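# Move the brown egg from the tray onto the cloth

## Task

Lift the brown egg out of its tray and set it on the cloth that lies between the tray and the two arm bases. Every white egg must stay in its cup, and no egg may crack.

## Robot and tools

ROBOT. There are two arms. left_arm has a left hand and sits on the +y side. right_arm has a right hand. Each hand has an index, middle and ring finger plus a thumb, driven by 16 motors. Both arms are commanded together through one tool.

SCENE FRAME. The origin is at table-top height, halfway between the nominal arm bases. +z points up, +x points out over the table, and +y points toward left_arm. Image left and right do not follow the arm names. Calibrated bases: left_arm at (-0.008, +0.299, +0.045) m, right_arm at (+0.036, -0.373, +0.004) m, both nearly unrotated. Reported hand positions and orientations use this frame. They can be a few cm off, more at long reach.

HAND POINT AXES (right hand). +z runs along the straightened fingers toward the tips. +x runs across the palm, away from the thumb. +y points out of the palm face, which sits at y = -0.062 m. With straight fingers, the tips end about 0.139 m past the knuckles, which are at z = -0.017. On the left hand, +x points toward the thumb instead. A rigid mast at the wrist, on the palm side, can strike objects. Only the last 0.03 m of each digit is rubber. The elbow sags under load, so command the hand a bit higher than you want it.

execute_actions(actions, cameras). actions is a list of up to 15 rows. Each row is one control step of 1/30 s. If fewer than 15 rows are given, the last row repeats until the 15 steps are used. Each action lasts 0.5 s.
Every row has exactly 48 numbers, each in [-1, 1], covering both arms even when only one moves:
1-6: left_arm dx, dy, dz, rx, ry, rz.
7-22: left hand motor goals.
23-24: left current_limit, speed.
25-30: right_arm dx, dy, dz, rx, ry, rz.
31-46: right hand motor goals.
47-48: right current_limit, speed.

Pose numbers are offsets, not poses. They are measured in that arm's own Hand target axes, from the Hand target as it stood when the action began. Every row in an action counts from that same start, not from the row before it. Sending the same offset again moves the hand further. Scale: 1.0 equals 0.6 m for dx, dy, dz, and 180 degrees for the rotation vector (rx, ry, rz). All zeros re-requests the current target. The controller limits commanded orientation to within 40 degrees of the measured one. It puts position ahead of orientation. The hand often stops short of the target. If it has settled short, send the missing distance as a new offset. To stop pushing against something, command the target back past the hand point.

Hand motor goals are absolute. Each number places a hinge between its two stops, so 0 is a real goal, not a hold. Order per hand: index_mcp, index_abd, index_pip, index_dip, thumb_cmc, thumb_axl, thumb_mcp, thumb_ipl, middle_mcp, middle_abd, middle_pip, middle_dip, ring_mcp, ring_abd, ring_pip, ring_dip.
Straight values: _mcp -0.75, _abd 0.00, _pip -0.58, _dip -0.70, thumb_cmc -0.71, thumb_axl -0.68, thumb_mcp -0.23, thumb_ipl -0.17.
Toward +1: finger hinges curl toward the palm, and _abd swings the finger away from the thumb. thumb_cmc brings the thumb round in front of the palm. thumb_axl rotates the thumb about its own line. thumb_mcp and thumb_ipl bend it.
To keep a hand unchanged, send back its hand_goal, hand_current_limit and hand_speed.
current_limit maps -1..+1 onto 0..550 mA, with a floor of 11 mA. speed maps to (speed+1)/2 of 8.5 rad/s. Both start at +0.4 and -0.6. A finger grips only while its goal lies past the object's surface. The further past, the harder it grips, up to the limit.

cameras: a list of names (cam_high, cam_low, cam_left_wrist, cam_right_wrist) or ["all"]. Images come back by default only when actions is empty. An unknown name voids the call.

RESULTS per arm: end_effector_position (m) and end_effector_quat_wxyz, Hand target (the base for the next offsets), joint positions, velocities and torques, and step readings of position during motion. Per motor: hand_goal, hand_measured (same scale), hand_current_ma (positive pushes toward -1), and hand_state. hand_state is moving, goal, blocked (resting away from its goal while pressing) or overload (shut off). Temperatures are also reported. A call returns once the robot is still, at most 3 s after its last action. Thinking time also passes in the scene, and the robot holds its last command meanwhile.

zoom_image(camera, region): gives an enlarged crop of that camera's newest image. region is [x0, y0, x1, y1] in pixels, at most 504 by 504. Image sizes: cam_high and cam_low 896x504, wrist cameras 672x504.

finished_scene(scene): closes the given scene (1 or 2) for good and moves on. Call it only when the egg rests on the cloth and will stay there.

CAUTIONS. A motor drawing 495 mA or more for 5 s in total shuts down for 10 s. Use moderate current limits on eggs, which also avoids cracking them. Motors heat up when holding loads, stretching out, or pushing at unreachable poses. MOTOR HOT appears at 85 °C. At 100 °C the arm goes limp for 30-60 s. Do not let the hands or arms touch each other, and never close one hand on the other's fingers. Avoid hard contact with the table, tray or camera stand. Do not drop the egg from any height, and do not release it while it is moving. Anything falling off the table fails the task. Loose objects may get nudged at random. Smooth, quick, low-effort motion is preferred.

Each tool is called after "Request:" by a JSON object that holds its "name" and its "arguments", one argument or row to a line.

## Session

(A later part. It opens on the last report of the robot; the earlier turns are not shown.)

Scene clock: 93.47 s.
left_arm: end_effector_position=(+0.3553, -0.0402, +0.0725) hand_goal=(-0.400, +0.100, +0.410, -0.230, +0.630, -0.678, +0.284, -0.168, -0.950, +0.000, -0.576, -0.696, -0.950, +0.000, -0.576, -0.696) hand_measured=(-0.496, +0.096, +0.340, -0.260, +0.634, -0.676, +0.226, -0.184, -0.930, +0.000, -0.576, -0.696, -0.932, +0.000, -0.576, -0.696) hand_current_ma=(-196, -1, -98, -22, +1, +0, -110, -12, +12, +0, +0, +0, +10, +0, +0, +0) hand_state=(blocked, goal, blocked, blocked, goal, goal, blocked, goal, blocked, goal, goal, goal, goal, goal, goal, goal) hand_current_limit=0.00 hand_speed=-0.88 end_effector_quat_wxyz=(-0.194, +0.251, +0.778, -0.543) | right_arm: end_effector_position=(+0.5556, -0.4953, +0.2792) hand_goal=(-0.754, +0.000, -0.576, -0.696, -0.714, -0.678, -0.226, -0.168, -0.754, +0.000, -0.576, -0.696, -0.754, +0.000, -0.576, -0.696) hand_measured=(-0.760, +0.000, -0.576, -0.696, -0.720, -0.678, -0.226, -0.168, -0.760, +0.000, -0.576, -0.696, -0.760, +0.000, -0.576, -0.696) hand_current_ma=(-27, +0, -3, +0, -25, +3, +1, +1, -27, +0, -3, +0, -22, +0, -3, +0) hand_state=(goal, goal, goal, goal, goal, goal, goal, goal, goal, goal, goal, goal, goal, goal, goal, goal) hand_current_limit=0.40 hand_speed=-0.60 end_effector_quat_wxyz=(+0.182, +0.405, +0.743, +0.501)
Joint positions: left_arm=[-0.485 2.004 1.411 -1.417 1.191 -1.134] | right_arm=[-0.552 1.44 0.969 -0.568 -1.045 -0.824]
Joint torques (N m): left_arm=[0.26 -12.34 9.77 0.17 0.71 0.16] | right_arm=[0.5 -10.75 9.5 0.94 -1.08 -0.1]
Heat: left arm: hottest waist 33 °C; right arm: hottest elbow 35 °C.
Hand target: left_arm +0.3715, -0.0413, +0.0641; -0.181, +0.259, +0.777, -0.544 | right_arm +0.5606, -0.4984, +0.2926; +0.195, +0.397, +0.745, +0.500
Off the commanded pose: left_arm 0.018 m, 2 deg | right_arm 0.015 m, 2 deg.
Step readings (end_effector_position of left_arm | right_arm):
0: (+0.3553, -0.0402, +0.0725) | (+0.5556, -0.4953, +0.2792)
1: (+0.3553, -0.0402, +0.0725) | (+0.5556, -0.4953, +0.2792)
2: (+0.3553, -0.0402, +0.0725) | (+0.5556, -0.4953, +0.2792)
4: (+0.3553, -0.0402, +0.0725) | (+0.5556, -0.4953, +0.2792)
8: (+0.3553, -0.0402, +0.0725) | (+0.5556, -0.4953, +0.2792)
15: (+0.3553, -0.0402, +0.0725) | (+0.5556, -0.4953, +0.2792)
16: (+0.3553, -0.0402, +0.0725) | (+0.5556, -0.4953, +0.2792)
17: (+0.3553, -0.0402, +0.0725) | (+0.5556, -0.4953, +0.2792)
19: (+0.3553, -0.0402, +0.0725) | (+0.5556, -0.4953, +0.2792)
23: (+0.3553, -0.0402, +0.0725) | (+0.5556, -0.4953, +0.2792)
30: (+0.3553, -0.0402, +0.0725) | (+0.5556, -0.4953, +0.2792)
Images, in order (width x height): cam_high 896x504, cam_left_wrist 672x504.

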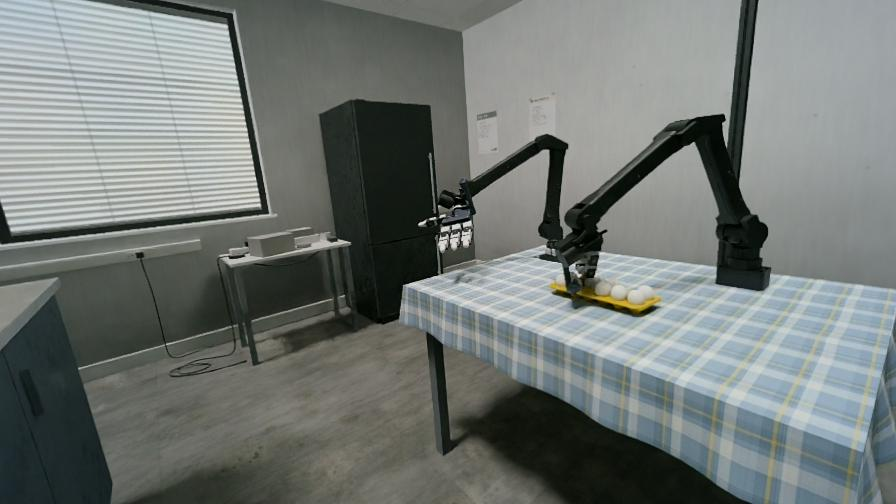

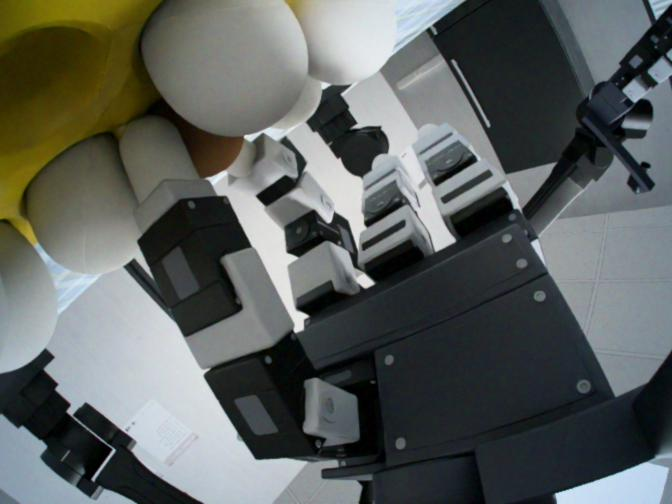

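Request:
{"name": "execute_actions", "arguments": {
  "actions": [
    [[0.0003,-0.055,0.0002,0,0,0,-0.4,0.1,0.41,-0.23,0.63,-0.678,0.285,-0.168,-0.95,0,-0.576,-0.696,-0.95,0,-0.576,-0.696,0,-0.88,0,0,0,0,0,0,-0.754,0,-0.576,-0.696,-0.714,-0.678,-0.226,-0.168,-0.754,0,-0.576,-0.696,-0.754,0,-0.576,-0.696,0.4,-0.6]]
  ],
  "cameras": ["cam_high","cam_left_wrist"]
}}

Request:
{"name": "zoom_image", "arguments": {
  "camera": "cam_left_wrist",
  "region": [0, 0, 340, 255]
}}

Request:
{"name": "zoom_image", "arguments": {
  "camera": "cam_high",
  "region": [560, 250, 630, 310]
}}

Scene clock: 94.50 s.
left_arm: end_effector_position=(+0.3554, -0.0404, +0.0782) hand_goal=(-0.400, +0.100, +0.410, -0.230, +0.630, -0.678, +0.284, -0.168, -0.950, +0.000, -0.576, -0.696, -0.950, +0.000, -0.576, -0.696) hand_measured=(-0.488, +0.094, +0.340, -0.260, +0.640, -0.674, +0.226, -0.190, -0.930, +0.000, -0.576, -0.696, -0.932, +0.000, -0.576, -0.696) hand_current_ma=(-169, -1, -98, -22, +3, +1, -110, -23, +12, +0, +0, +0, +10, +0, +0, +0) hand_state=(blocked, goal, blocked, blocked, goal, goal, blocked, blocked, blocked, goal, goal, goal, goal, goal, goal, goal) hand_current_limit=0.00 hand_speed=-0.88 end_effector_quat_wxyz=(-0.193, +0.249, +0.779, -0.543) | right_arm: end_effector_position=(+0.5556, -0.4953, +0.2792) hand_goal=(-0.754, +0.000, -0.576, -0.696, -0.714, -0.678, -0.226, -0.168, -0.754, +0.000, -0.576, -0.696, -0.754, +0.000, -0.576, -0.696) hand_measured=(-0.760, +0.000, -0.576, -0.696, -0.720, -0.678, -0.226, -0.168, -0.760, +0.000, -0.576, -0.696, -0.760, +0.000, -0.576, -0.696) hand_current_ma=(-27, +0, -3, +0, -25, +3, +1, +1, -27, +0, -3, +0, -22, +0, -3, +0) hand_state=(goal, goal, goal, goal, goal, goal, goal, goal, goal, goal, goal, goal, goal, goal, goal, goal) hand_current_limit=0.40 hand_speed=-0.60 end_effector_quat_wxyz=(+0.182, +0.405, +0.743, +0.501)
Joint positions: left_arm=[-0.485 1.993 1.411 -1.417 1.192 -1.147] | right_arm=[-0.552 1.44 0.969 -0.568 -1.045 -0.824]
Joint torques (N m): left_arm=[-1.49 -17.03 10.21 -0.79 0.99 -0.2] | right_arm=[0.5 -10.75 9.51 0.94 -1.08 -0.11]
Heat: left arm: hottest waist 33 °C; right arm: hottest elbow 35 °C.
Hand target: left_arm +0.3645, -0.0503, +0.0950; -0.181, +0.259, +0.777, -0.544 | right_arm +0.5606, -0.4984, +0.2926; +0.195, +0.397, +0.745, +0.500
Off the commanded pose: left_arm 0.022 m, 2 deg | right_arm 0.015 m, 2 deg.
Step readings (end_effector_position of left_arm | right_arm):
0: (+0.3553, -0.0402, +0.0725) | (+0.5556, -0.4953, +0.2792)
1: (+0.3553, -0.0402, +0.0725) | (+0.5556, -0.4953, +0.2792)
2: (+0.3553, -0.0403, +0.0725) | (+0.5556, -0.4953, +0.2792)
4: (+0.3552, -0.0404, +0.0732) | (+0.5556, -0.4953, +0.2792)
8: (+0.3552, -0.0404, +0.0748) | (+0.5556, -0.4953, +0.2792)
15: (+0.3554, -0.0404, +0.0778) | (+0.5556, -0.4953, +0.2792)
Images, in order (width x height): cam_high 896x504, cam_left_wrist 672x504.

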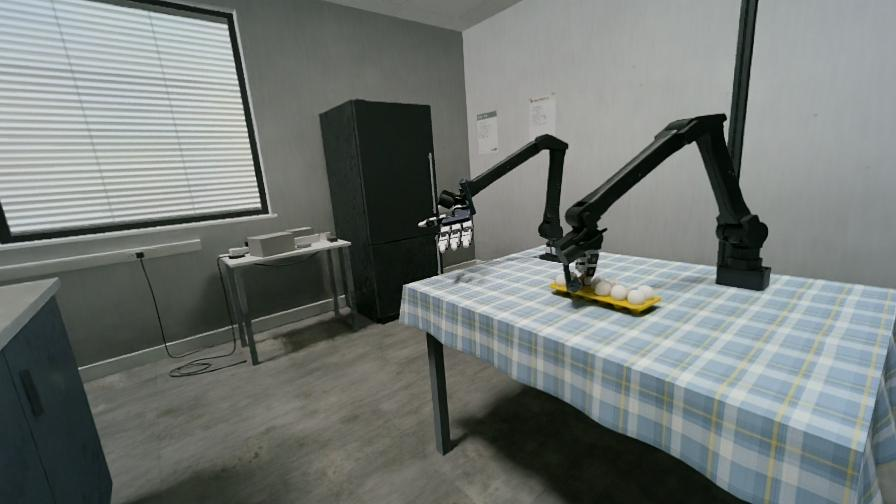

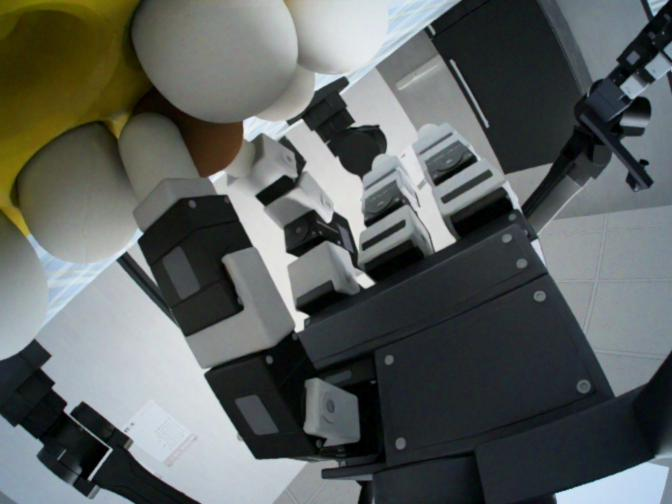

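Scaled by 1.482 from the camera's 672x504 image, which has a finer 960x720 frame.

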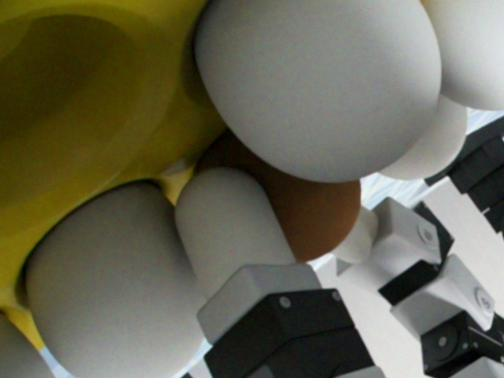

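Scaled by 7.200 from the camera's 896x504 image, which has a finer 1280x720 frame.

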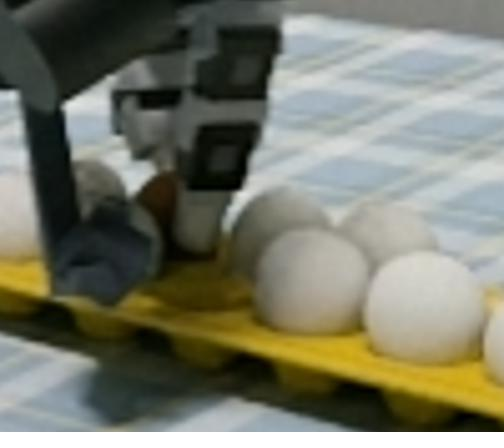

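Request:
{"name": "execute_actions", "arguments": {
  "actions": [
    [[0,-0.0313,-0.0114,0,0,0,-0.4,0.1,0.41,-0.23,0.63,-0.678,0.285,-0.168,-0.95,0,-0.576,-0.696,-0.95,0,-0.576,-0.696,0,-0.88,0,0,0,0,0,0,-0.754,0,-0.576,-0.696,-0.714,-0.678,-0.226,-0.168,-0.754,0,-0.576,-0.696,-0.754,0,-0.576,-0.696,0.4,-0.6]]
  ],
  "cameras": ["cam_high","cam_left_wrist"]
}}

Request:
{"name": "zoom_image", "arguments": {
  "camera": "cam_left_wrist",
  "region": [0, 0, 340, 255]
}}

Request:
{"name": "zoom_image", "arguments": {
  "camera": "cam_high",
  "region": [560, 250, 630, 310]
}}

Scene clock: 95.43 s.
left_arm: end_effector_position=(+0.3547, -0.0400, +0.0977) hand_goal=(-0.400, +0.100, +0.410, -0.230, +0.630, -0.678, +0.284, -0.168, -0.950, +0.000, -0.576, -0.696, -0.950, +0.000, -0.576, -0.696) hand_measured=(-0.488, +0.094, +0.340, -0.260, +0.640, -0.672, +0.226, -0.190, -0.930, +0.000, -0.576, -0.696, -0.932, +0.000, -0.576, -0.696) hand_current_ma=(-168, -1, -98, -22, +3, +1, -110, -23, +12, +0, +0, +0, +10, +0, +0, +0) hand_state=(blocked, goal, blocked, blocked, goal, goal, blocked, blocked, blocked, goal, goal, goal, goal, goal, goal, goal) hand_current_limit=0.00 hand_speed=-0.88 end_effector_quat_wxyz=(-0.191, +0.250, +0.779, -0.543) | right_arm: end_effector_position=(+0.5556, -0.4953, +0.2792) hand_goal=(-0.754, +0.000, -0.576, -0.696, -0.714, -0.678, -0.226, -0.168, -0.754, +0.000, -0.576, -0.696, -0.754, +0.000, -0.576, -0.696) hand_measured=(-0.760, +0.000, -0.576, -0.696, -0.720, -0.678, -0.226, -0.168, -0.760, +0.000, -0.576, -0.696, -0.760, +0.000, -0.576, -0.696) hand_current_ma=(-27, +0, -3, +0, -25, +3, +1, +1, -27, +0, -3, +0, -22, +0, -3, +0) hand_state=(goal, goal, goal, goal, goal, goal, goal, goal, goal, goal, goal, goal, goal, goal, goal, goal) hand_current_limit=0.40 hand_speed=-0.60 end_effector_quat_wxyz=(+0.182, +0.405, +0.743, +0.501)
Joint positions: left_arm=[-0.485 1.96 1.419 -1.449 1.192 -1.15] | right_arm=[-0.552 1.44 0.969 -0.568 -1.045 -0.824]
Joint torques (N m): left_arm=[-1.9 -15.91 11.32 -1.02 1 -0.21] | right_arm=[0.5 -10.75 9.52 0.94 -1.08 -0.11]
Heat: left arm: hottest waist 33 °C; right arm: hottest elbow 35 °C.
Hand target: left_arm +0.3645, -0.0503, +0.1150; -0.181, +0.259, +0.777, -0.544 | right_arm +0.5606, -0.4984, +0.2926; +0.195, +0.397, +0.745, +0.500
Off the commanded pose: left_arm 0.022 m, 2 deg | right_arm 0.015 m, 2 deg.
Step readings (end_effector_position of left_arm | right_arm):
0: (+0.3553, -0.0404, +0.0782) | (+0.5556, -0.4953, +0.2792)
1: (+0.3553, -0.0404, +0.0782) | (+0.5556, -0.4953, +0.2792)
2: (+0.3552, -0.0403, +0.0786) | (+0.5556, -0.4953, +0.2792)
4: (+0.3542, -0.0397, +0.0807) | (+0.5556, -0.4953, +0.2792)
8: (+0.3526, -0.0389, +0.0891) | (+0.5556, -0.4953, +0.2792)
15: (+0.3550, -0.0402, +0.0976) | (+0.5556, -0.4953, +0.2792)
Images, in order (width x height): cam_high 896x504, cam_left_wrist 672x504.

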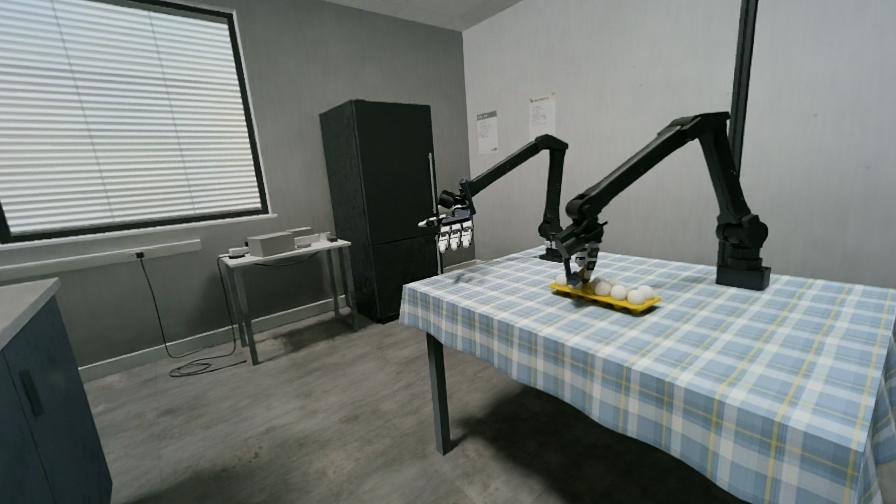

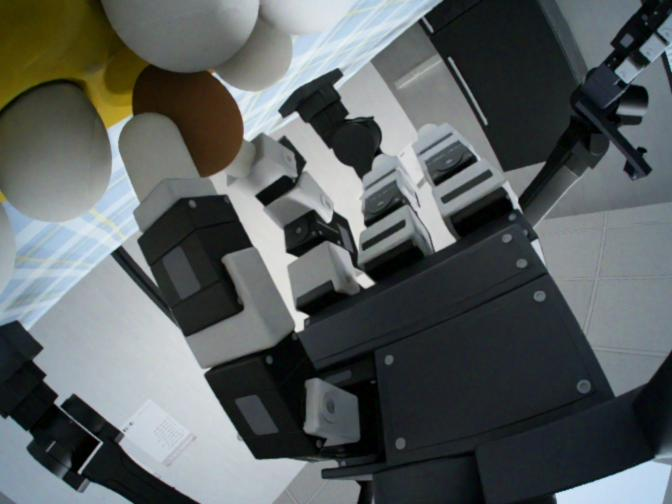

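Scaled by 1.482 from the camera's 672x504 image, which has a finer 960x720 frame.

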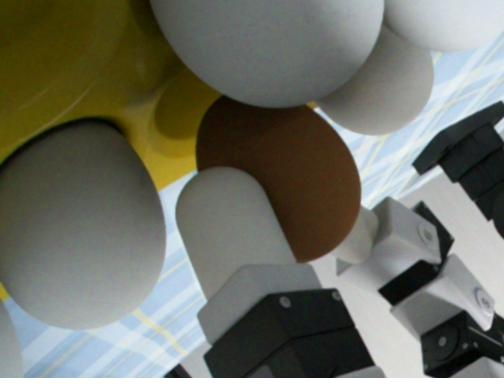

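Scaled by 7.200 from the camera's 896x504 image, which has a finer 1280x720 frame.

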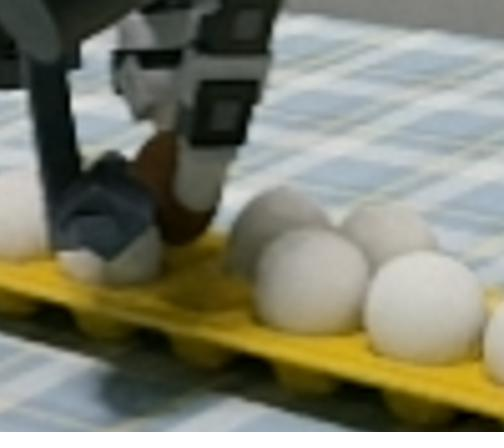

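Request:
{"name": "execute_actions", "arguments": {
  "actions": [
    [[0,-0.0392,-0.0143,0,0,0,-0.4,0.1,0.41,-0.23,0.63,-0.678,0.285,-0.168,-0.95,0,-0.576,-0.696,-0.95,0,-0.576,-0.696,0,-0.88,0,0,0,0,0,0,-0.754,0,-0.576,-0.696,-0.714,-0.678,-0.226,-0.168,-0.754,0,-0.576,-0.696,-0.754,0,-0.576,-0.696,0.4,-0.6]],
    [[0.04,-0.0102,0.028,0,0,0,-0.4,0.1,0.41,-0.23,0.63,-0.678,0.285,-0.168,-0.95,0,-0.576,-0.696,-0.95,0,-0.576,-0.696,0,-0.88,0,0,0,0,0,0,-0.754,0,-0.576,-0.696,-0.714,-0.678,-0.226,-0.168,-0.754,0,-0.576,-0.696,-0.754,0,-0.576,-0.696,0.4,-0.6]],
    [[0.0533,-0.0136,0.0373,0,0,0,-0.4,0.1,0.41,-0.23,0.63,-0.678,0.285,-0.168,-0.95,0,-0.576,-0.696,-0.95,0,-0.576,-0.696,0,-0.88,0,0,0,0,0,0,-0.754,0,-0.576,-0.696,-0.714,-0.678,-0.226,-0.168,-0.754,0,-0.576,-0.696,-0.754,0,-0.576,-0.696,0.4,-0.6]]
  ],
  "cameras": ["cam_high","cam_left_wrist","cam_low"]
}}

Request:
{"name": "zoom_image", "arguments": {
  "camera": "cam_high",
  "region": [550, 220, 690, 320]
}}

Scene clock: 97.93 s.
left_arm: end_effector_position=(+0.2977, -0.0477, +0.1351) hand_goal=(-0.400, +0.100, +0.410, -0.230, +0.630, -0.678, +0.284, -0.168, -0.950, +0.000, -0.576, -0.696, -0.950, +0.000, -0.576, -0.696) hand_measured=(-0.488, +0.094, +0.340, -0.260, +0.642, -0.672, +0.226, -0.192, -0.930, +0.000, -0.576, -0.696, -0.932, +0.000, -0.576, -0.696) hand_current_ma=(-165, -1, -98, -22, +4, +2, -110, -23, +12, +0, +0, +0, +10, +0, +0, +0) hand_state=(blocked, goal, blocked, blocked, goal, goal, blocked, blocked, blocked, goal, goal, goal, goal, goal, goal, goal) hand_current_limit=0.00 hand_speed=-0.88 end_effector_quat_wxyz=(-0.182, +0.259, +0.777, -0.544) | right_arm: end_effector_position=(+0.5556, -0.4953, +0.2792) hand_goal=(-0.754, +0.000, -0.576, -0.696, -0.714, -0.678, -0.226, -0.168, -0.754, +0.000, -0.576, -0.696, -0.754, +0.000, -0.576, -0.696) hand_measured=(-0.760, +0.000, -0.576, -0.696, -0.720, -0.678, -0.226, -0.168, -0.760, +0.000, -0.576, -0.696, -0.760, +0.000, -0.576, -0.696) hand_current_ma=(-27, +0, -3, +0, -25, +3, +1, +1, -27, +0, -3, +0, -22, +0, -3, +0) hand_state=(goal, goal, goal, goal, goal, goal, goal, goal, goal, goal, goal, goal, goal, goal, goal, goal) hand_current_limit=0.40 hand_speed=-0.60 end_effector_quat_wxyz=(+0.182, +0.405, +0.743, +0.501)
Joint positions: left_arm=[-0.555 1.765 1.252 -1.288 1.212 -1.326] | right_arm=[-0.552 1.44 0.969 -0.568 -1.045 -0.824]
Joint torques (N m): left_arm=[-1.49 -14.45 7.5 0.29 1.1 -0.13] | right_arm=[0.5 -10.75 9.51 0.96 -1.08 -0.11]
Heat: left arm: hottest waist 33 °C; right arm: hottest elbow 35 °C.
Hand target: left_arm +0.2945, -0.0501, +0.1400; -0.181, +0.259, +0.777, -0.544 | right_arm +0.5606, -0.4984, +0.2926; +0.195, +0.397, +0.745, +0.500
Off the commanded pose: left_arm 0.006 m, 0 deg | right_arm 0.015 m, 2 deg.
Step readings (end_effector_position of left_arm | right_arm):
0: (+0.3547, -0.0400, +0.0977) | (+0.5556, -0.4953, +0.2792)
1: (+0.3547, -0.0400, +0.0977) | (+0.5556, -0.4953, +0.2792)
2: (+0.3542, -0.0398, +0.0984) | (+0.5556, -0.4953, +0.2792)
4: (+0.3525, -0.0388, +0.1010) | (+0.5556, -0.4953, +0.2792)
8: (+0.3518, -0.0385, +0.1108) | (+0.5556, -0.4953, +0.2792)
15: (+0.3556, -0.0405, +0.1230) | (+0.5556, -0.4953, +0.2792)
16: (+0.3557, -0.0405, +0.1231) | (+0.5556, -0.4953, +0.2792)
17: (+0.3555, -0.0410, +0.1237) | (+0.5556, -0.4953, +0.2792)
19: (+0.3537, -0.0426, +0.1243) | (+0.5556, -0.4953, +0.2792)
23: (+0.3449, -0.0427, +0.1299) | (+0.5556, -0.4953, +0.2792)
30: (+0.3406, -0.0467, +0.1368) | (+0.5556, -0.4953, +0.2792)
31: (+0.3403, -0.0466, +0.1363) | (+0.5556, -0.4953, +0.2792)
32: (+0.3381, -0.0474, +0.1354) | (+0.5556, -0.4953, +0.2792)
34: (+0.3287, -0.0451, +0.1320) | (+0.5556, -0.4953, +0.2792)
38: (+0.3057, -0.0414, +0.1288) | (+0.5556, -0.4953, +0.2792)
45: (+0.2989, -0.0484, +0.1353) | (+0.5556, -0.4953, +0.2792)
Images, in order (width x height): cam_high 896x504, cam_low 896x504, cam_left_wrist 672x504.

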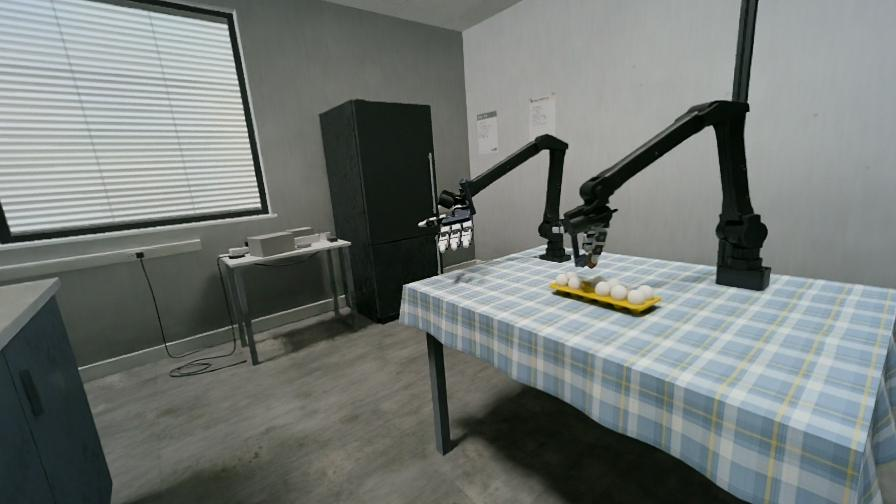

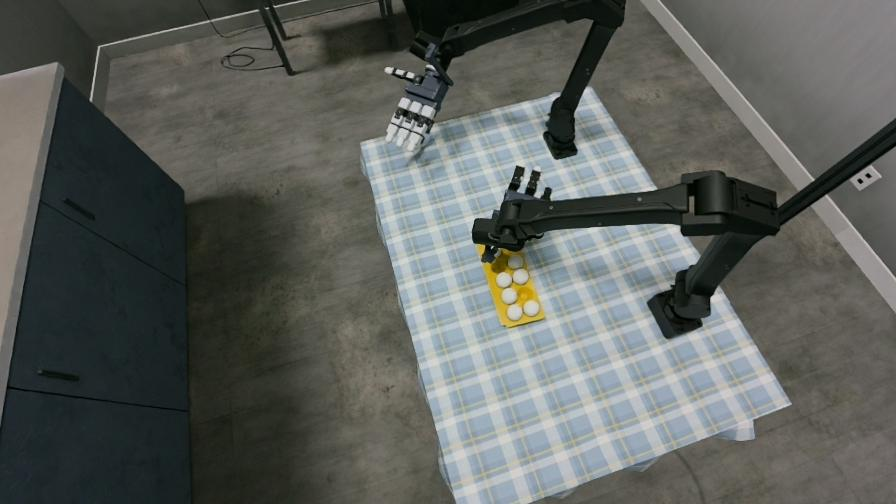

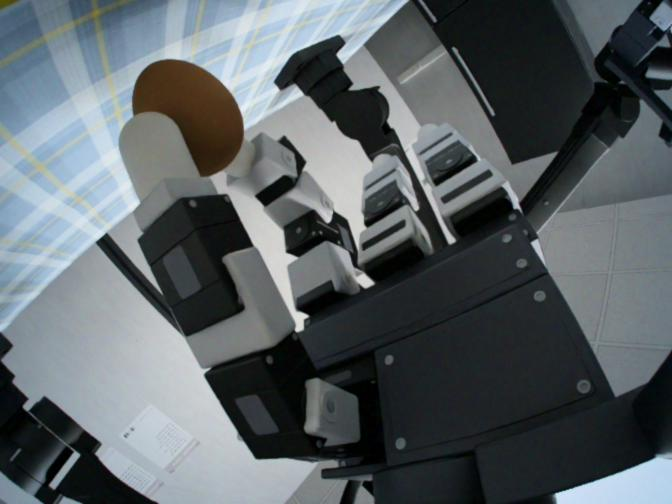

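Scaled by 3.600 from the camera's 896x504 image, which has a finer 1280x720 frame.

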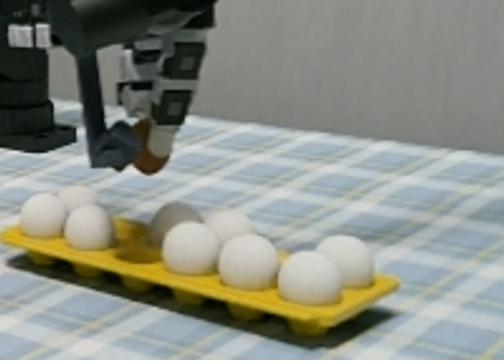

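Request:
{"name": "execute_actions", "arguments": {
  "actions": [
    [[0.0533,-0.0136,0.0373,0,0,0,-0.4,0.1,0.41,-0.23,0.63,-0.678,0.285,-0.168,-0.95,0,-0.576,-0.696,-0.95,0,-0.576,-0.696,0,-0.88,0,0,0,0,0,0,-0.754,0,-0.576,-0.696,-0.714,-0.678,-0.226,-0.168,-0.754,0,-0.576,-0.696,-0.754,0,-0.576,-0.696,0.4,-0.6]],
    [[0.0373,-0.0095,0.0261,0,0,0,-0.4,0.1,0.41,-0.23,0.63,-0.678,0.285,-0.168,-0.95,0,-0.576,-0.696,-0.95,0,-0.576,-0.696,0,-0.88,0,0,0,0,0,0,-0.754,0,-0.576,-0.696,-0.714,-0.678,-0.226,-0.168,-0.754,0,-0.576,-0.696,-0.754,0,-0.576,-0.696,0.4,-0.6]]
  ],
  "cameras": ["cam_high","cam_left_wrist"]
}}

Scene clock: 100.10 s.
left_arm: end_effector_position=(+0.2309, -0.0473, +0.1354) hand_goal=(-0.400, +0.100, +0.410, -0.230, +0.630, -0.678, +0.284, -0.168, -0.950, +0.000, -0.576, -0.696, -0.950, +0.000, -0.576, -0.696) hand_measured=(-0.488, +0.094, +0.340, -0.260, +0.642, -0.672, +0.226, -0.192, -0.930, +0.000, -0.576, -0.696, -0.932, +0.000, -0.576, -0.696) hand_current_ma=(-163, -1, -98, -22, +5, +2, -110, -23, +12, +0, +0, +0, +10, +0, +0, +0) hand_state=(blocked, goal, blocked, blocked, goal, goal, blocked, blocked, blocked, goal, goal, goal, goal, goal, goal, goal) hand_current_limit=0.00 hand_speed=-0.88 end_effector_quat_wxyz=(-0.182, +0.257, +0.778, -0.544) | right_arm: end_effector_position=(+0.5556, -0.4953, +0.2792) hand_goal=(-0.754, +0.000, -0.576, -0.696, -0.714, -0.678, -0.226, -0.168, -0.754, +0.000, -0.576, -0.696, -0.754, +0.000, -0.576, -0.696) hand_measured=(-0.760, +0.000, -0.576, -0.696, -0.720, -0.678, -0.226, -0.168, -0.760, +0.000, -0.576, -0.696, -0.760, +0.000, -0.576, -0.696) hand_current_ma=(-27, +0, -3, +0, -25, +3, +1, +1, -27, +0, -3, +0, -22, +0, -3, +0) hand_state=(goal, goal, goal, goal, goal, goal, goal, goal, goal, goal, goal, goal, goal, goal, goal, goal) hand_current_limit=0.40 hand_speed=-0.60 end_effector_quat_wxyz=(+0.182, +0.405, +0.743, +0.501)
Joint positions: left_arm=[-0.638 1.595 1.032 -1.007 1.222 -1.576] | right_arm=[-0.552 1.44 0.969 -0.568 -1.045 -0.824]
Joint torques (N m): left_arm=[-1.61 -11.75 7.77 0.39 0.99 -0.21] | right_arm=[0.44 -10.7 9.51 0.95 -1.08 -0.1]
Heat: left arm: hottest waist 33 °C; right arm: hottest elbow 35 °C.
Hand target: left_arm +0.2269, -0.0499, +0.1399; -0.181, +0.259, +0.777, -0.544 | right_arm +0.5606, -0.4984, +0.2926; +0.195, +0.397, +0.745, +0.500
Off the commanded pose: left_arm 0.007 m, 0 deg | right_arm 0.015 m, 2 deg.
Step readings (end_effector_position of left_arm | right_arm):
0: (+0.2977, -0.0476, +0.1351) | (+0.5556, -0.4953, +0.2792)
1: (+0.2974, -0.0475, +0.1347) | (+0.5556, -0.4953, +0.2792)
2: (+0.2960, -0.0481, +0.1343) | (+0.5556, -0.4953, +0.2792)
4: (+0.2880, -0.0461, +0.1318) | (+0.5556, -0.4953, +0.2792)
8: (+0.2664, -0.0424, +0.1304) | (+0.5556, -0.4953, +0.2792)
15: (+0.2593, -0.0484, +0.1358) | (+0.5556, -0.4953, +0.2792)
16: (+0.2594, -0.0485, +0.1361) | (+0.5556, -0.4953, +0.2792)
17: (+0.2582, -0.0487, +0.1357) | (+0.5556, -0.4953, +0.2792)
19: (+0.2527, -0.0475, +0.1337) | (+0.5556, -0.4953, +0.2792)
23: (+0.2372, -0.0441, +0.1325) | (+0.5556, -0.4953, +0.2792)
30: (+0.2320, -0.0479, +0.1358) | (+0.5556, -0.4953, +0.2792)
Images, in order (width x height): cam_high 896x504, cam_left_wrist 672x504.

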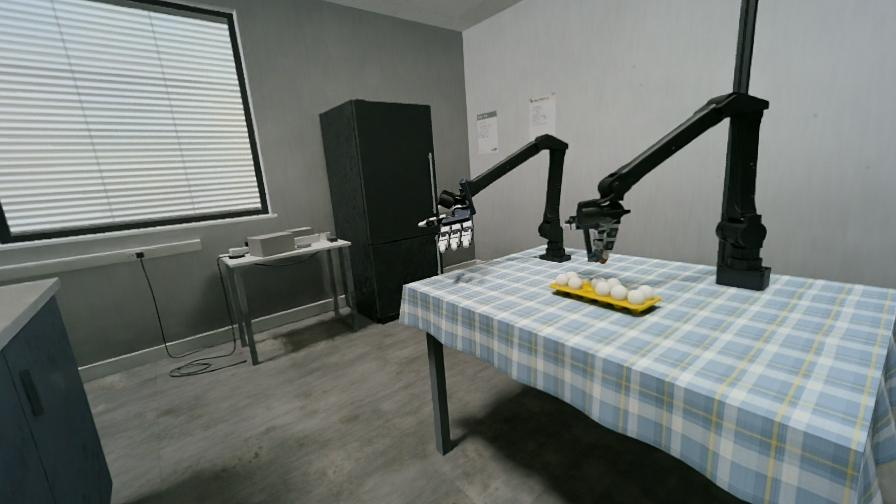

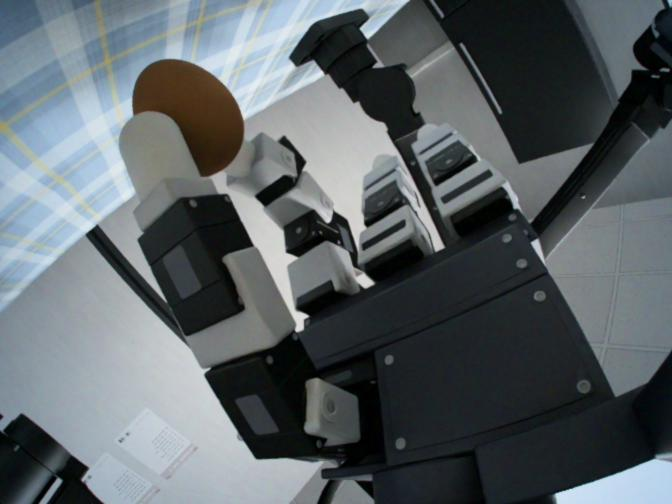

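Request:
{"name": "execute_actions", "arguments": {
  "actions": [
    [[0,0.047,0.0171,0,0,0,-0.4,0.1,0.41,-0.23,0.63,-0.678,0.285,-0.168,-0.95,0,-0.576,-0.696,-0.95,0,-0.576,-0.696,0,-0.88,0,0,0,0,0,0,-0.754,0,-0.576,-0.696,-0.714,-0.678,-0.226,-0.168,-0.754,0,-0.576,-0.696,-0.754,0,-0.576,-0.696,0.4,-0.6]],
    [[0,0.0329,0.012,0,0,0,-0.4,0.1,0.41,-0.23,0.63,-0.678,0.285,-0.168,-0.95,0,-0.576,-0.696,-0.95,0,-0.576,-0.696,0,-0.88,0,0,0,0,0,0,-0.754,0,-0.576,-0.696,-0.714,-0.678,-0.226,-0.168,-0.754,0,-0.576,-0.696,-0.754,0,-0.576,-0.696,0.4,-0.6]]
  ],
  "cameras": ["cam_high"]
}}

Request:
{"name": "zoom_image", "arguments": {
  "camera": "cam_high",
  "region": [530, 180, 680, 320]
}}

Scene clock: 101.53 s.
left_arm: end_effector_position=(+0.2307, -0.0470, +0.0905) hand_goal=(-0.400, +0.100, +0.410, -0.230, +0.630, -0.678, +0.284, -0.168, -0.950, +0.000, -0.576, -0.696, -0.950, +0.000, -0.576, -0.696) hand_measured=(-0.488, +0.094, +0.340, -0.260, +0.642, -0.672, +0.226, -0.192, -0.930, +0.000, -0.576, -0.696, -0.932, +0.000, -0.576, -0.696) hand_current_ma=(-163, -1, -98, -22, +5, +2, -110, -23, +12, +0, +0, +0, +10, +0, +0, +0) hand_state=(blocked, goal, blocked, blocked, goal, goal, blocked, blocked, blocked, goal, goal, goal, goal, goal, goal, goal) hand_current_limit=0.00 hand_speed=-0.88 end_effector_quat_wxyz=(-0.175, +0.260, +0.777, -0.546) | right_arm: end_effector_position=(+0.5556, -0.4953, +0.2792) hand_goal=(-0.754, +0.000, -0.576, -0.696, -0.714, -0.678, -0.226, -0.168, -0.754, +0.000, -0.576, -0.696, -0.754, +0.000, -0.576, -0.696) hand_measured=(-0.760, +0.000, -0.576, -0.696, -0.720, -0.678, -0.226, -0.168, -0.760, +0.000, -0.576, -0.696, -0.760, +0.000, -0.576, -0.696) hand_current_ma=(-27, +0, -3, +0, -25, +3, +1, +1, -27, +0, -3, +0, -22, +0, -3, +0) hand_state=(goal, goal, goal, goal, goal, goal, goal, goal, goal, goal, goal, goal, goal, goal, goal, goal) hand_current_limit=0.40 hand_speed=-0.60 end_effector_quat_wxyz=(+0.182, +0.405, +0.743, +0.501)
Joint positions: left_arm=[-0.638 1.658 0.97 -0.861 1.221 -1.581] | right_arm=[-0.552 1.44 0.969 -0.568 -1.045 -0.824]
Joint torques (N m): left_arm=[-1.55 -10.4 7.24 0.7 1.16 -0.24] | right_arm=[0.5 -10.75 9.52 0.92 -1.08 -0.1]
Heat: left arm: hottest waist 33 °C; right arm: hottest elbow 35 °C.
Hand target: left_arm +0.2269, -0.0499, +0.0889; -0.181, +0.259, +0.777, -0.544 | right_arm +0.5606, -0.4984, +0.2926; +0.195, +0.397, +0.745, +0.500
Off the commanded pose: left_arm 0.005 m, 1 deg | right_arm 0.015 m, 2 deg.
Step readings (end_effector_position of left_arm | right_arm):
0: (+0.2309, -0.0473, +0.1354) | (+0.5556, -0.4953, +0.2792)
1: (+0.2309, -0.0473, +0.1353) | (+0.5556, -0.4953, +0.2792)
2: (+0.2313, -0.0476, +0.1344) | (+0.5556, -0.4953, +0.2792)
4: (+0.2322, -0.0483, +0.1309) | (+0.5556, -0.4953, +0.2792)
8: (+0.2307, -0.0472, +0.1204) | (+0.5556, -0.4953, +0.2792)
15: (+0.2304, -0.0468, +0.1120) | (+0.5556, -0.4953, +0.2792)
16: (+0.2306, -0.0469, +0.1120) | (+0.5556, -0.4953, +0.2792)
17: (+0.2313, -0.0474, +0.1114) | (+0.5556, -0.4953, +0.2792)
19: (+0.2327, -0.0485, +0.1085) | (+0.5556, -0.4953, +0.2792)
23: (+0.2320, -0.0480, +0.0983) | (+0.5556, -0.4953, +0.2792)
30: (+0.2303, -0.0467, +0.0905) | (+0.5556, -0.4953, +0.2792)
Images, in order (width x height): cam_high 896x504.

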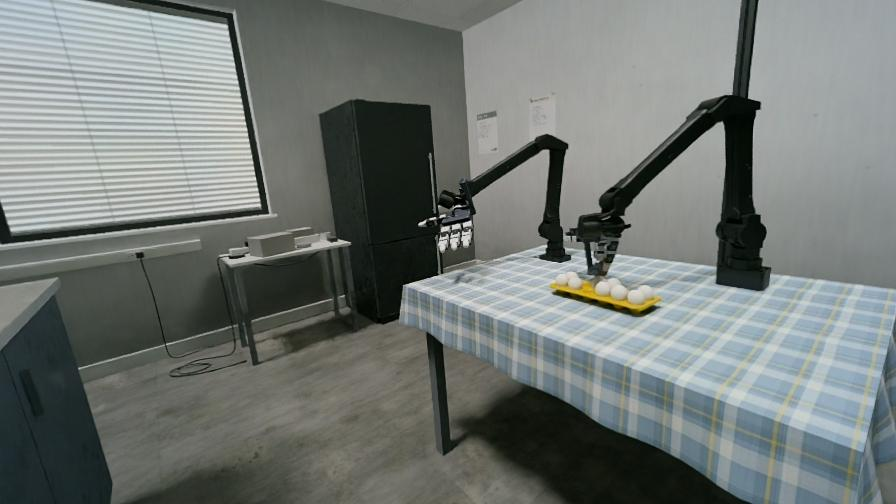

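Scaled by 3.360 from the camera's 896x504 image, which has a finer 1280x720 frame.

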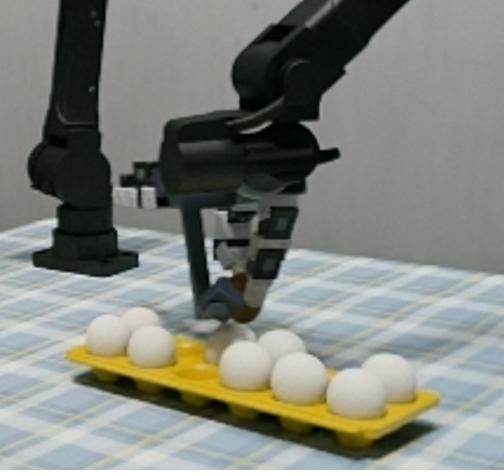

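Request:
{"name": "execute_actions", "arguments": {
  "actions": [
    [[0,0.0235,0.0086,0,0,0,-0.4,0.1,0.41,-0.23,0.63,-0.678,0.285,-0.168,-0.95,0,-0.576,-0.696,-0.95,0,-0.576,-0.696,0,-0.88,0,0,0,0,0,0,-0.754,0,-0.576,-0.696,-0.714,-0.678,-0.226,-0.168,-0.754,0,-0.576,-0.696,-0.754,0,-0.576,-0.696,0.4,-0.6]],
    [[0,0.0094,0.0034,0,0,0,-0.4,0.1,0.41,-0.23,0.63,-0.678,0.285,-0.168,-0.95,0,-0.576,-0.696,-0.95,0,-0.576,-0.696,0,-0.88,0,0,0,0,0,0,-0.754,0,-0.576,-0.696,-0.714,-0.678,-0.226,-0.168,-0.754,0,-0.576,-0.696,-0.754,0,-0.576,-0.696,0.4,-0.6]]
  ],
  "cameras": ["cam_high", "cam_low", "cam_left_wrist"]
}}

Request:
{"name": "zoom_image", "arguments": {
  "camera": "cam_high",
  "region": [570, 230, 640, 300]
}}

Scene clock: 102.93 s.
left_arm: end_effector_position=(+0.2342, -0.0495, +0.0748) hand_goal=(-0.400, +0.100, +0.410, -0.230, +0.630, -0.678, +0.284, -0.168, -0.950, +0.000, -0.576, -0.696, -0.950, +0.000, -0.576, -0.696) hand_measured=(-0.488, +0.094, +0.340, -0.260, +0.642, -0.672, +0.226, -0.192, -0.930, +0.000, -0.576, -0.696, -0.932, +0.000, -0.576, -0.696) hand_current_ma=(-163, -1, -98, -22, +5, +2, -110, -23, +12, +0, +0, +0, +10, +0, +0, +0) hand_state=(blocked, goal, blocked, blocked, goal, goal, blocked, blocked, blocked, goal, goal, goal, goal, goal, goal, goal) hand_current_limit=0.00 hand_speed=-0.88 end_effector_quat_wxyz=(-0.169, +0.265, +0.776, -0.548) | right_arm: end_effector_position=(+0.5556, -0.4953, +0.2792) hand_goal=(-0.754, +0.000, -0.576, -0.696, -0.714, -0.678, -0.226, -0.168, -0.754, +0.000, -0.576, -0.696, -0.754, +0.000, -0.576, -0.696) hand_measured=(-0.760, +0.000, -0.576, -0.696, -0.720, -0.678, -0.226, -0.168, -0.760, +0.000, -0.576, -0.696, -0.760, +0.000, -0.576, -0.696) hand_current_ma=(-27, +0, -3, +0, -25, +3, +1, +1, -27, +0, -3, +0, -22, +0, -3, +0) hand_state=(goal, goal, goal, goal, goal, goal, goal, goal, goal, goal, goal, goal, goal, goal, goal, goal) hand_current_limit=0.40 hand_speed=-0.60 end_effector_quat_wxyz=(+0.182, +0.405, +0.743, +0.501)
Joint positions: left_arm=[-0.638 1.689 0.958 -0.803 1.22 -1.582] | right_arm=[-0.552 1.44 0.969 -0.568 -1.045 -0.824]
Joint torques (N m): left_arm=[-1.67 -10.23 6.11 0.69 1.14 -0.27] | right_arm=[0.5 -10.75 9.5 0.92 -1.08 -0.11]
Heat: left arm: hottest waist 33 °C; right arm: hottest elbow 35 °C.
Hand target: left_arm +0.2270, -0.0499, +0.0680; -0.181, +0.259, +0.777, -0.544 | right_arm +0.5606, -0.4984, +0.2926; +0.195, +0.397, +0.745, +0.500
Off the commanded pose: left_arm 0.010 m, 2 deg | right_arm 0.015 m, 2 deg.
Step readings (end_effector_position of left_arm | right_arm):
0: (+0.2307, -0.0470, +0.0905) | (+0.5556, -0.4953, +0.2792)
1: (+0.2307, -0.0470, +0.0905) | (+0.5556, -0.4953, +0.2792)
2: (+0.2311, -0.0473, +0.0902) | (+0.5556, -0.4953, +0.2792)
4: (+0.2325, -0.0483, +0.0885) | (+0.5556, -0.4953, +0.2792)
8: (+0.2326, -0.0484, +0.0820) | (+0.5556, -0.4953, +0.2792)
15: (+0.2317, -0.0476, +0.0771) | (+0.5556, -0.4953, +0.2792)
16: (+0.2317, -0.0477, +0.0771) | (+0.5556, -0.4953, +0.2792)
17: (+0.2320, -0.0479, +0.0770) | (+0.5556, -0.4953, +0.2792)
19: (+0.2328, -0.0485, +0.0767) | (+0.5556, -0.4953, +0.2792)
23: (+0.2338, -0.0492, +0.0750) | (+0.5556, -0.4953, +0.2792)
30: (+0.2342, -0.0495, +0.0748) | (+0.5556, -0.4953, +0.2792)
Images, in order (width x height): cam_high 896x504, cam_low 896x504, cam_left_wrist 672x504.

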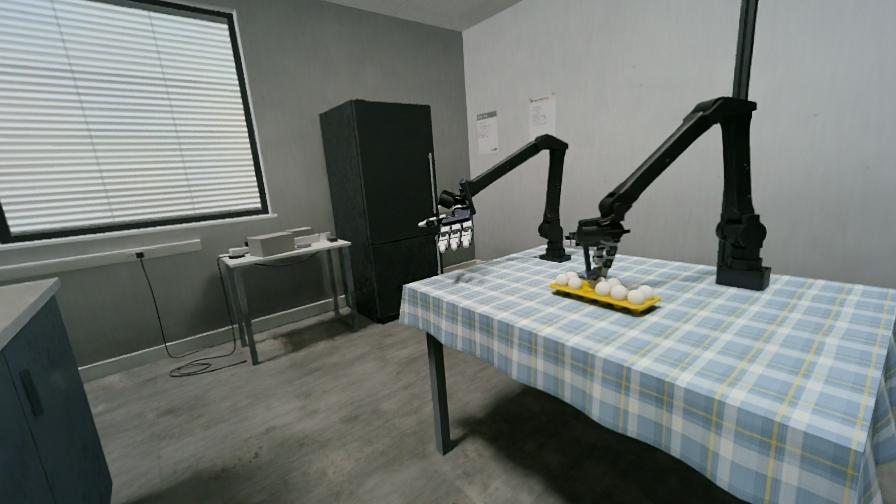

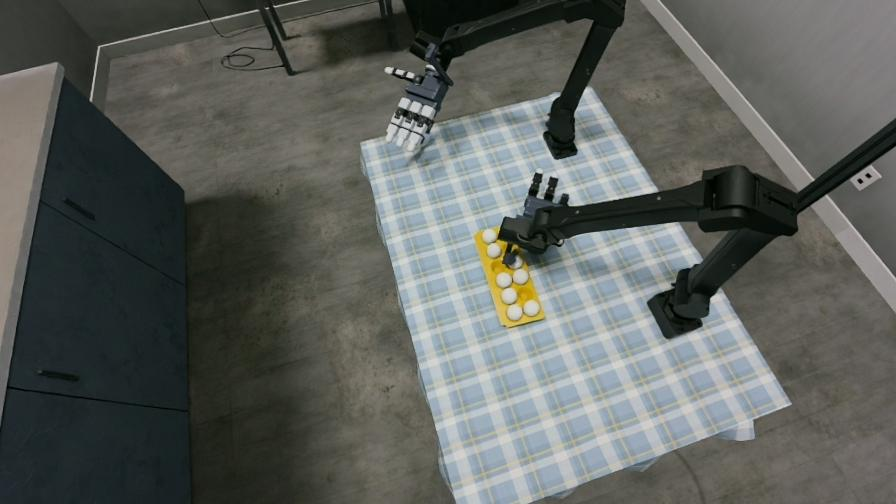

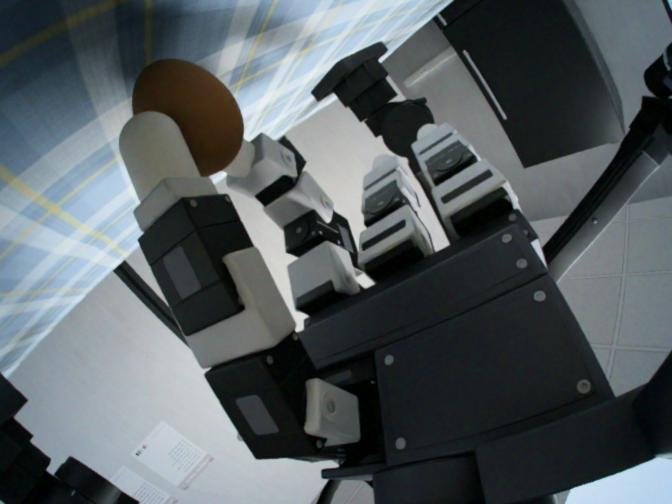

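Scaled by 7.200 from the camera's 896x504 image, which has a finer 1280x720 frame.

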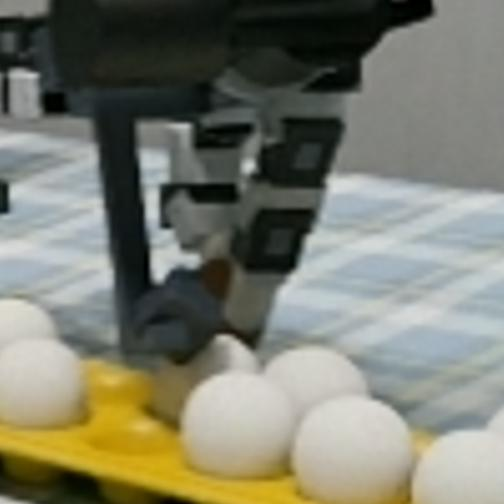

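Request:
{"name": "execute_actions", "arguments": {
  "actions": [
    [[0,-0.047,-0.0171,0,0,0,-0.4,0.1,0.41,-0.23,0.63,-0.678,0.285,-0.168,-0.95,0,-0.576,-0.696,-0.95,0,-0.576,-0.696,0,-0.88,0,0,0,0,0,0,-0.754,0,-0.576,-0.696,-0.714,-0.678,-0.226,-0.168,-0.754,0,-0.576,-0.696,-0.754,0,-0.576,-0.696,0.4,-0.6]],
    [[0,-0.047,-0.0171,0,0,0,-0.4,0.1,0.41,-0.23,0.63,-0.678,0.285,-0.168,-0.95,0,-0.576,-0.696,-0.95,0,-0.576,-0.696,0,-0.88,0,0,0,0,0,0,-0.754,0,-0.576,-0.696,-0.714,-0.678,-0.226,-0.168,-0.754,0,-0.576,-0.696,-0.754,0,-0.576,-0.696,0.4,-0.6]]
  ],
  "cameras": ["cam_high", "cam_low"]
}}

Request:
{"name": "zoom_image", "arguments": {
  "camera": "cam_high",
  "region": [540, 220, 680, 320]
}}

Request:
{"name": "zoom_image", "arguments": {
  "camera": "cam_low",
  "region": [450, 200, 610, 340]
}}

Scene clock: 104.67 s.
left_arm: end_effector_position=(+0.2170, -0.0367, +0.1126) hand_goal=(-0.400, +0.100, +0.410, -0.230, +0.630, -0.678, +0.284, -0.168, -0.950, +0.000, -0.576, -0.696, -0.950, +0.000, -0.576, -0.696) hand_measured=(-0.488, +0.094, +0.340, -0.260, +0.642, -0.672, +0.226, -0.192, -0.930, +0.000, -0.576, -0.696, -0.932, +0.000, -0.576, -0.696) hand_current_ma=(-163, -1, -98, -22, +5, +2, -110, -24, +12, +0, +0, +0, +10, +0, +0, +0) hand_state=(blocked, goal, blocked, blocked, goal, goal, blocked, blocked, blocked, goal, goal, goal, goal, goal, goal, goal) hand_current_limit=0.00 hand_speed=-0.88 end_effector_quat_wxyz=(-0.190, +0.248, +0.781, -0.540) | right_arm: end_effector_position=(+0.5556, -0.4953, +0.2792) hand_goal=(-0.754, +0.000, -0.576, -0.696, -0.714, -0.678, -0.226, -0.168, -0.754, +0.000, -0.576, -0.696, -0.754, +0.000, -0.576, -0.696) hand_measured=(-0.760, +0.000, -0.576, -0.696, -0.720, -0.678, -0.226, -0.168, -0.760, +0.000, -0.576, -0.696, -0.760, +0.000, -0.576, -0.696) hand_current_ma=(-27, +0, -3, +0, -25, +3, +1, +1, -27, +0, -3, +0, -22, +0, -3, +0) hand_state=(goal, goal, goal, goal, goal, goal, goal, goal, goal, goal, goal, goal, goal, goal, goal, goal) hand_current_limit=0.40 hand_speed=-0.60 end_effector_quat_wxyz=(+0.182, +0.405, +0.743, +0.501)
Joint positions: left_arm=[-0.638 1.599 0.964 -0.947 1.22 -1.59] | right_arm=[-0.552 1.44 0.969 -0.568 -1.045 -0.824]
Joint torques (N m): left_arm=[-1.85 -11.34 11.4 -0.2 1.16 -0.18] | right_arm=[0.44 -10.75 9.52 0.92 -1.08 -0.1]
Heat: left arm: hottest waist 33 °C; right arm: hottest elbow 35 °C.
Hand target: left_arm +0.2269, -0.0499, +0.1280; -0.181, +0.259, +0.777, -0.544 | right_arm +0.5606, -0.4984, +0.2926; +0.195, +0.397, +0.745, +0.500
Off the commanded pose: left_arm 0.023 m, 2 deg | right_arm 0.015 m, 2 deg.
Step readings (end_effector_position of left_arm | right_arm):
0: (+0.2343, -0.0496, +0.0748) | (+0.5556, -0.4953, +0.2792)
1: (+0.2343, -0.0496, +0.0748) | (+0.5556, -0.4953, +0.2792)
2: (+0.2340, -0.0494, +0.0748) | (+0.5556, -0.4953, +0.2792)
4: (+0.2320, -0.0479, +0.0762) | (+0.5556, -0.4953, +0.2792)
8: (+0.2278, -0.0448, +0.0827) | (+0.5556, -0.4953, +0.2792)
15: (+0.2261, -0.0435, +0.0880) | (+0.5556, -0.4953, +0.2792)
16: (+0.2258, -0.0433, +0.0880) | (+0.5556, -0.4953, +0.2792)
17: (+0.2249, -0.0425, +0.0886) | (+0.5556, -0.4953, +0.2792)
19: (+0.2215, -0.0400, +0.0922) | (+0.5556, -0.4953, +0.2792)
23: (+0.2179, -0.0374, +0.1043) | (+0.5556, -0.4953, +0.2792)
30: (+0.2177, -0.0372, +0.1125) | (+0.5556, -0.4953, +0.2792)
Images, in order (width x height): cam_high 896x504, cam_low 896x504.

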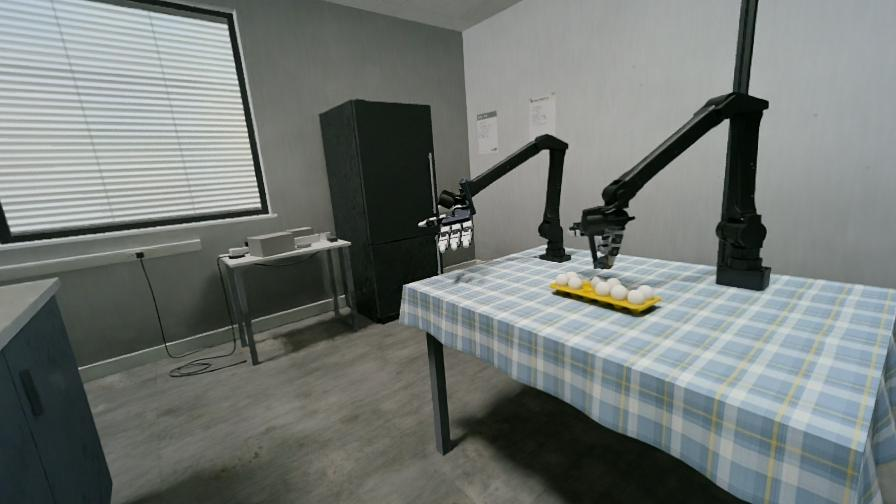

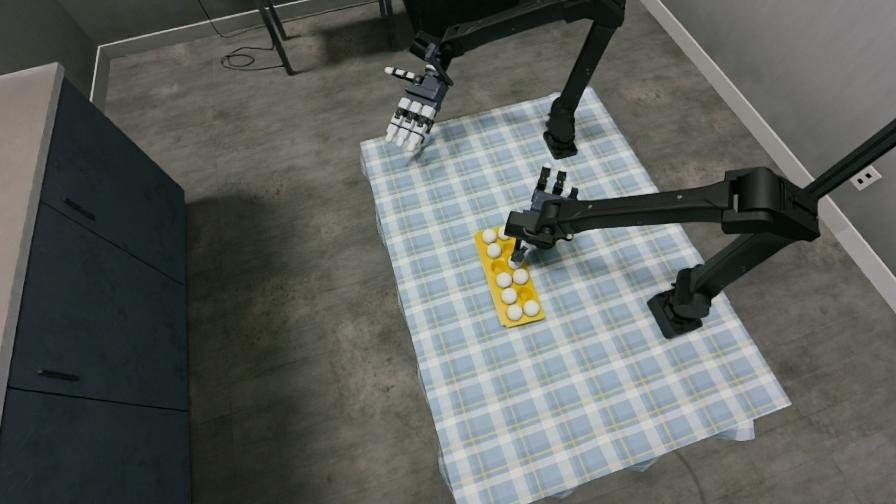

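Scaled by 3.600 from the camera's 896x504 image, which has a finer 1280x720 frame.

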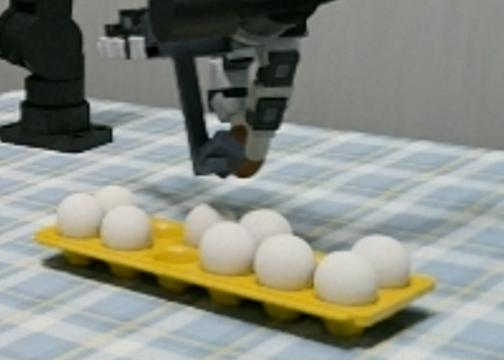

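Scaled by 3.150 from the camera's 896x504 image, which has a finer 1280x720 frame.

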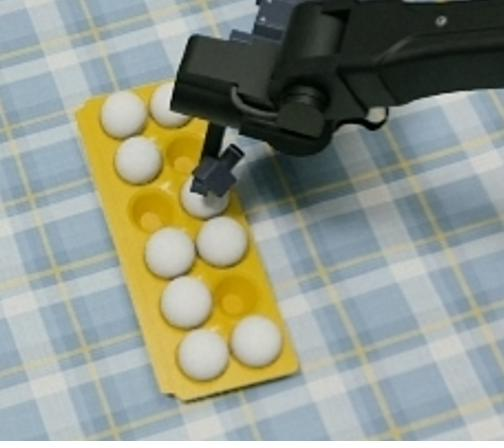

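Request:
{"name": "zoom_image", "arguments": {
  "camera": "cam_high",
  "region": [580, 262, 620, 302]
}}

Request:
{"name": "zoom_image", "arguments": {
  "camera": "cam_low",
  "region": [495, 240, 535, 280]
}}

Scaled by 12.600 from the camera's 896x504 image, which has a finer 1280x720 frame.

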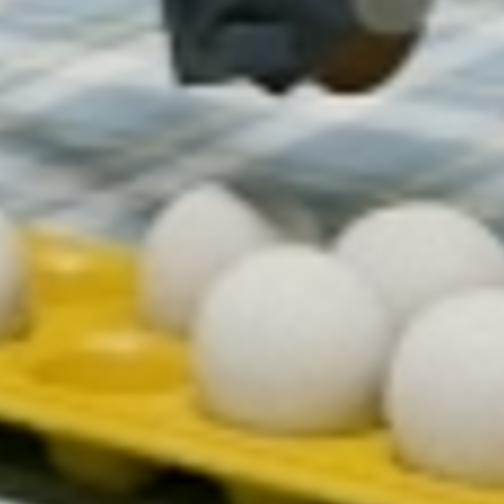

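Scaled by 12.600 from the camera's 896x504 image, which has a finer 1280x720 frame.

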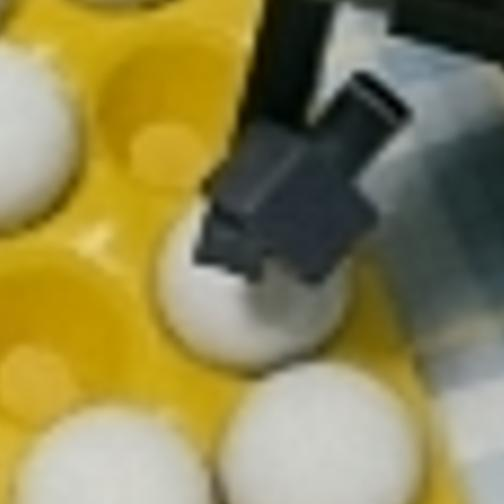

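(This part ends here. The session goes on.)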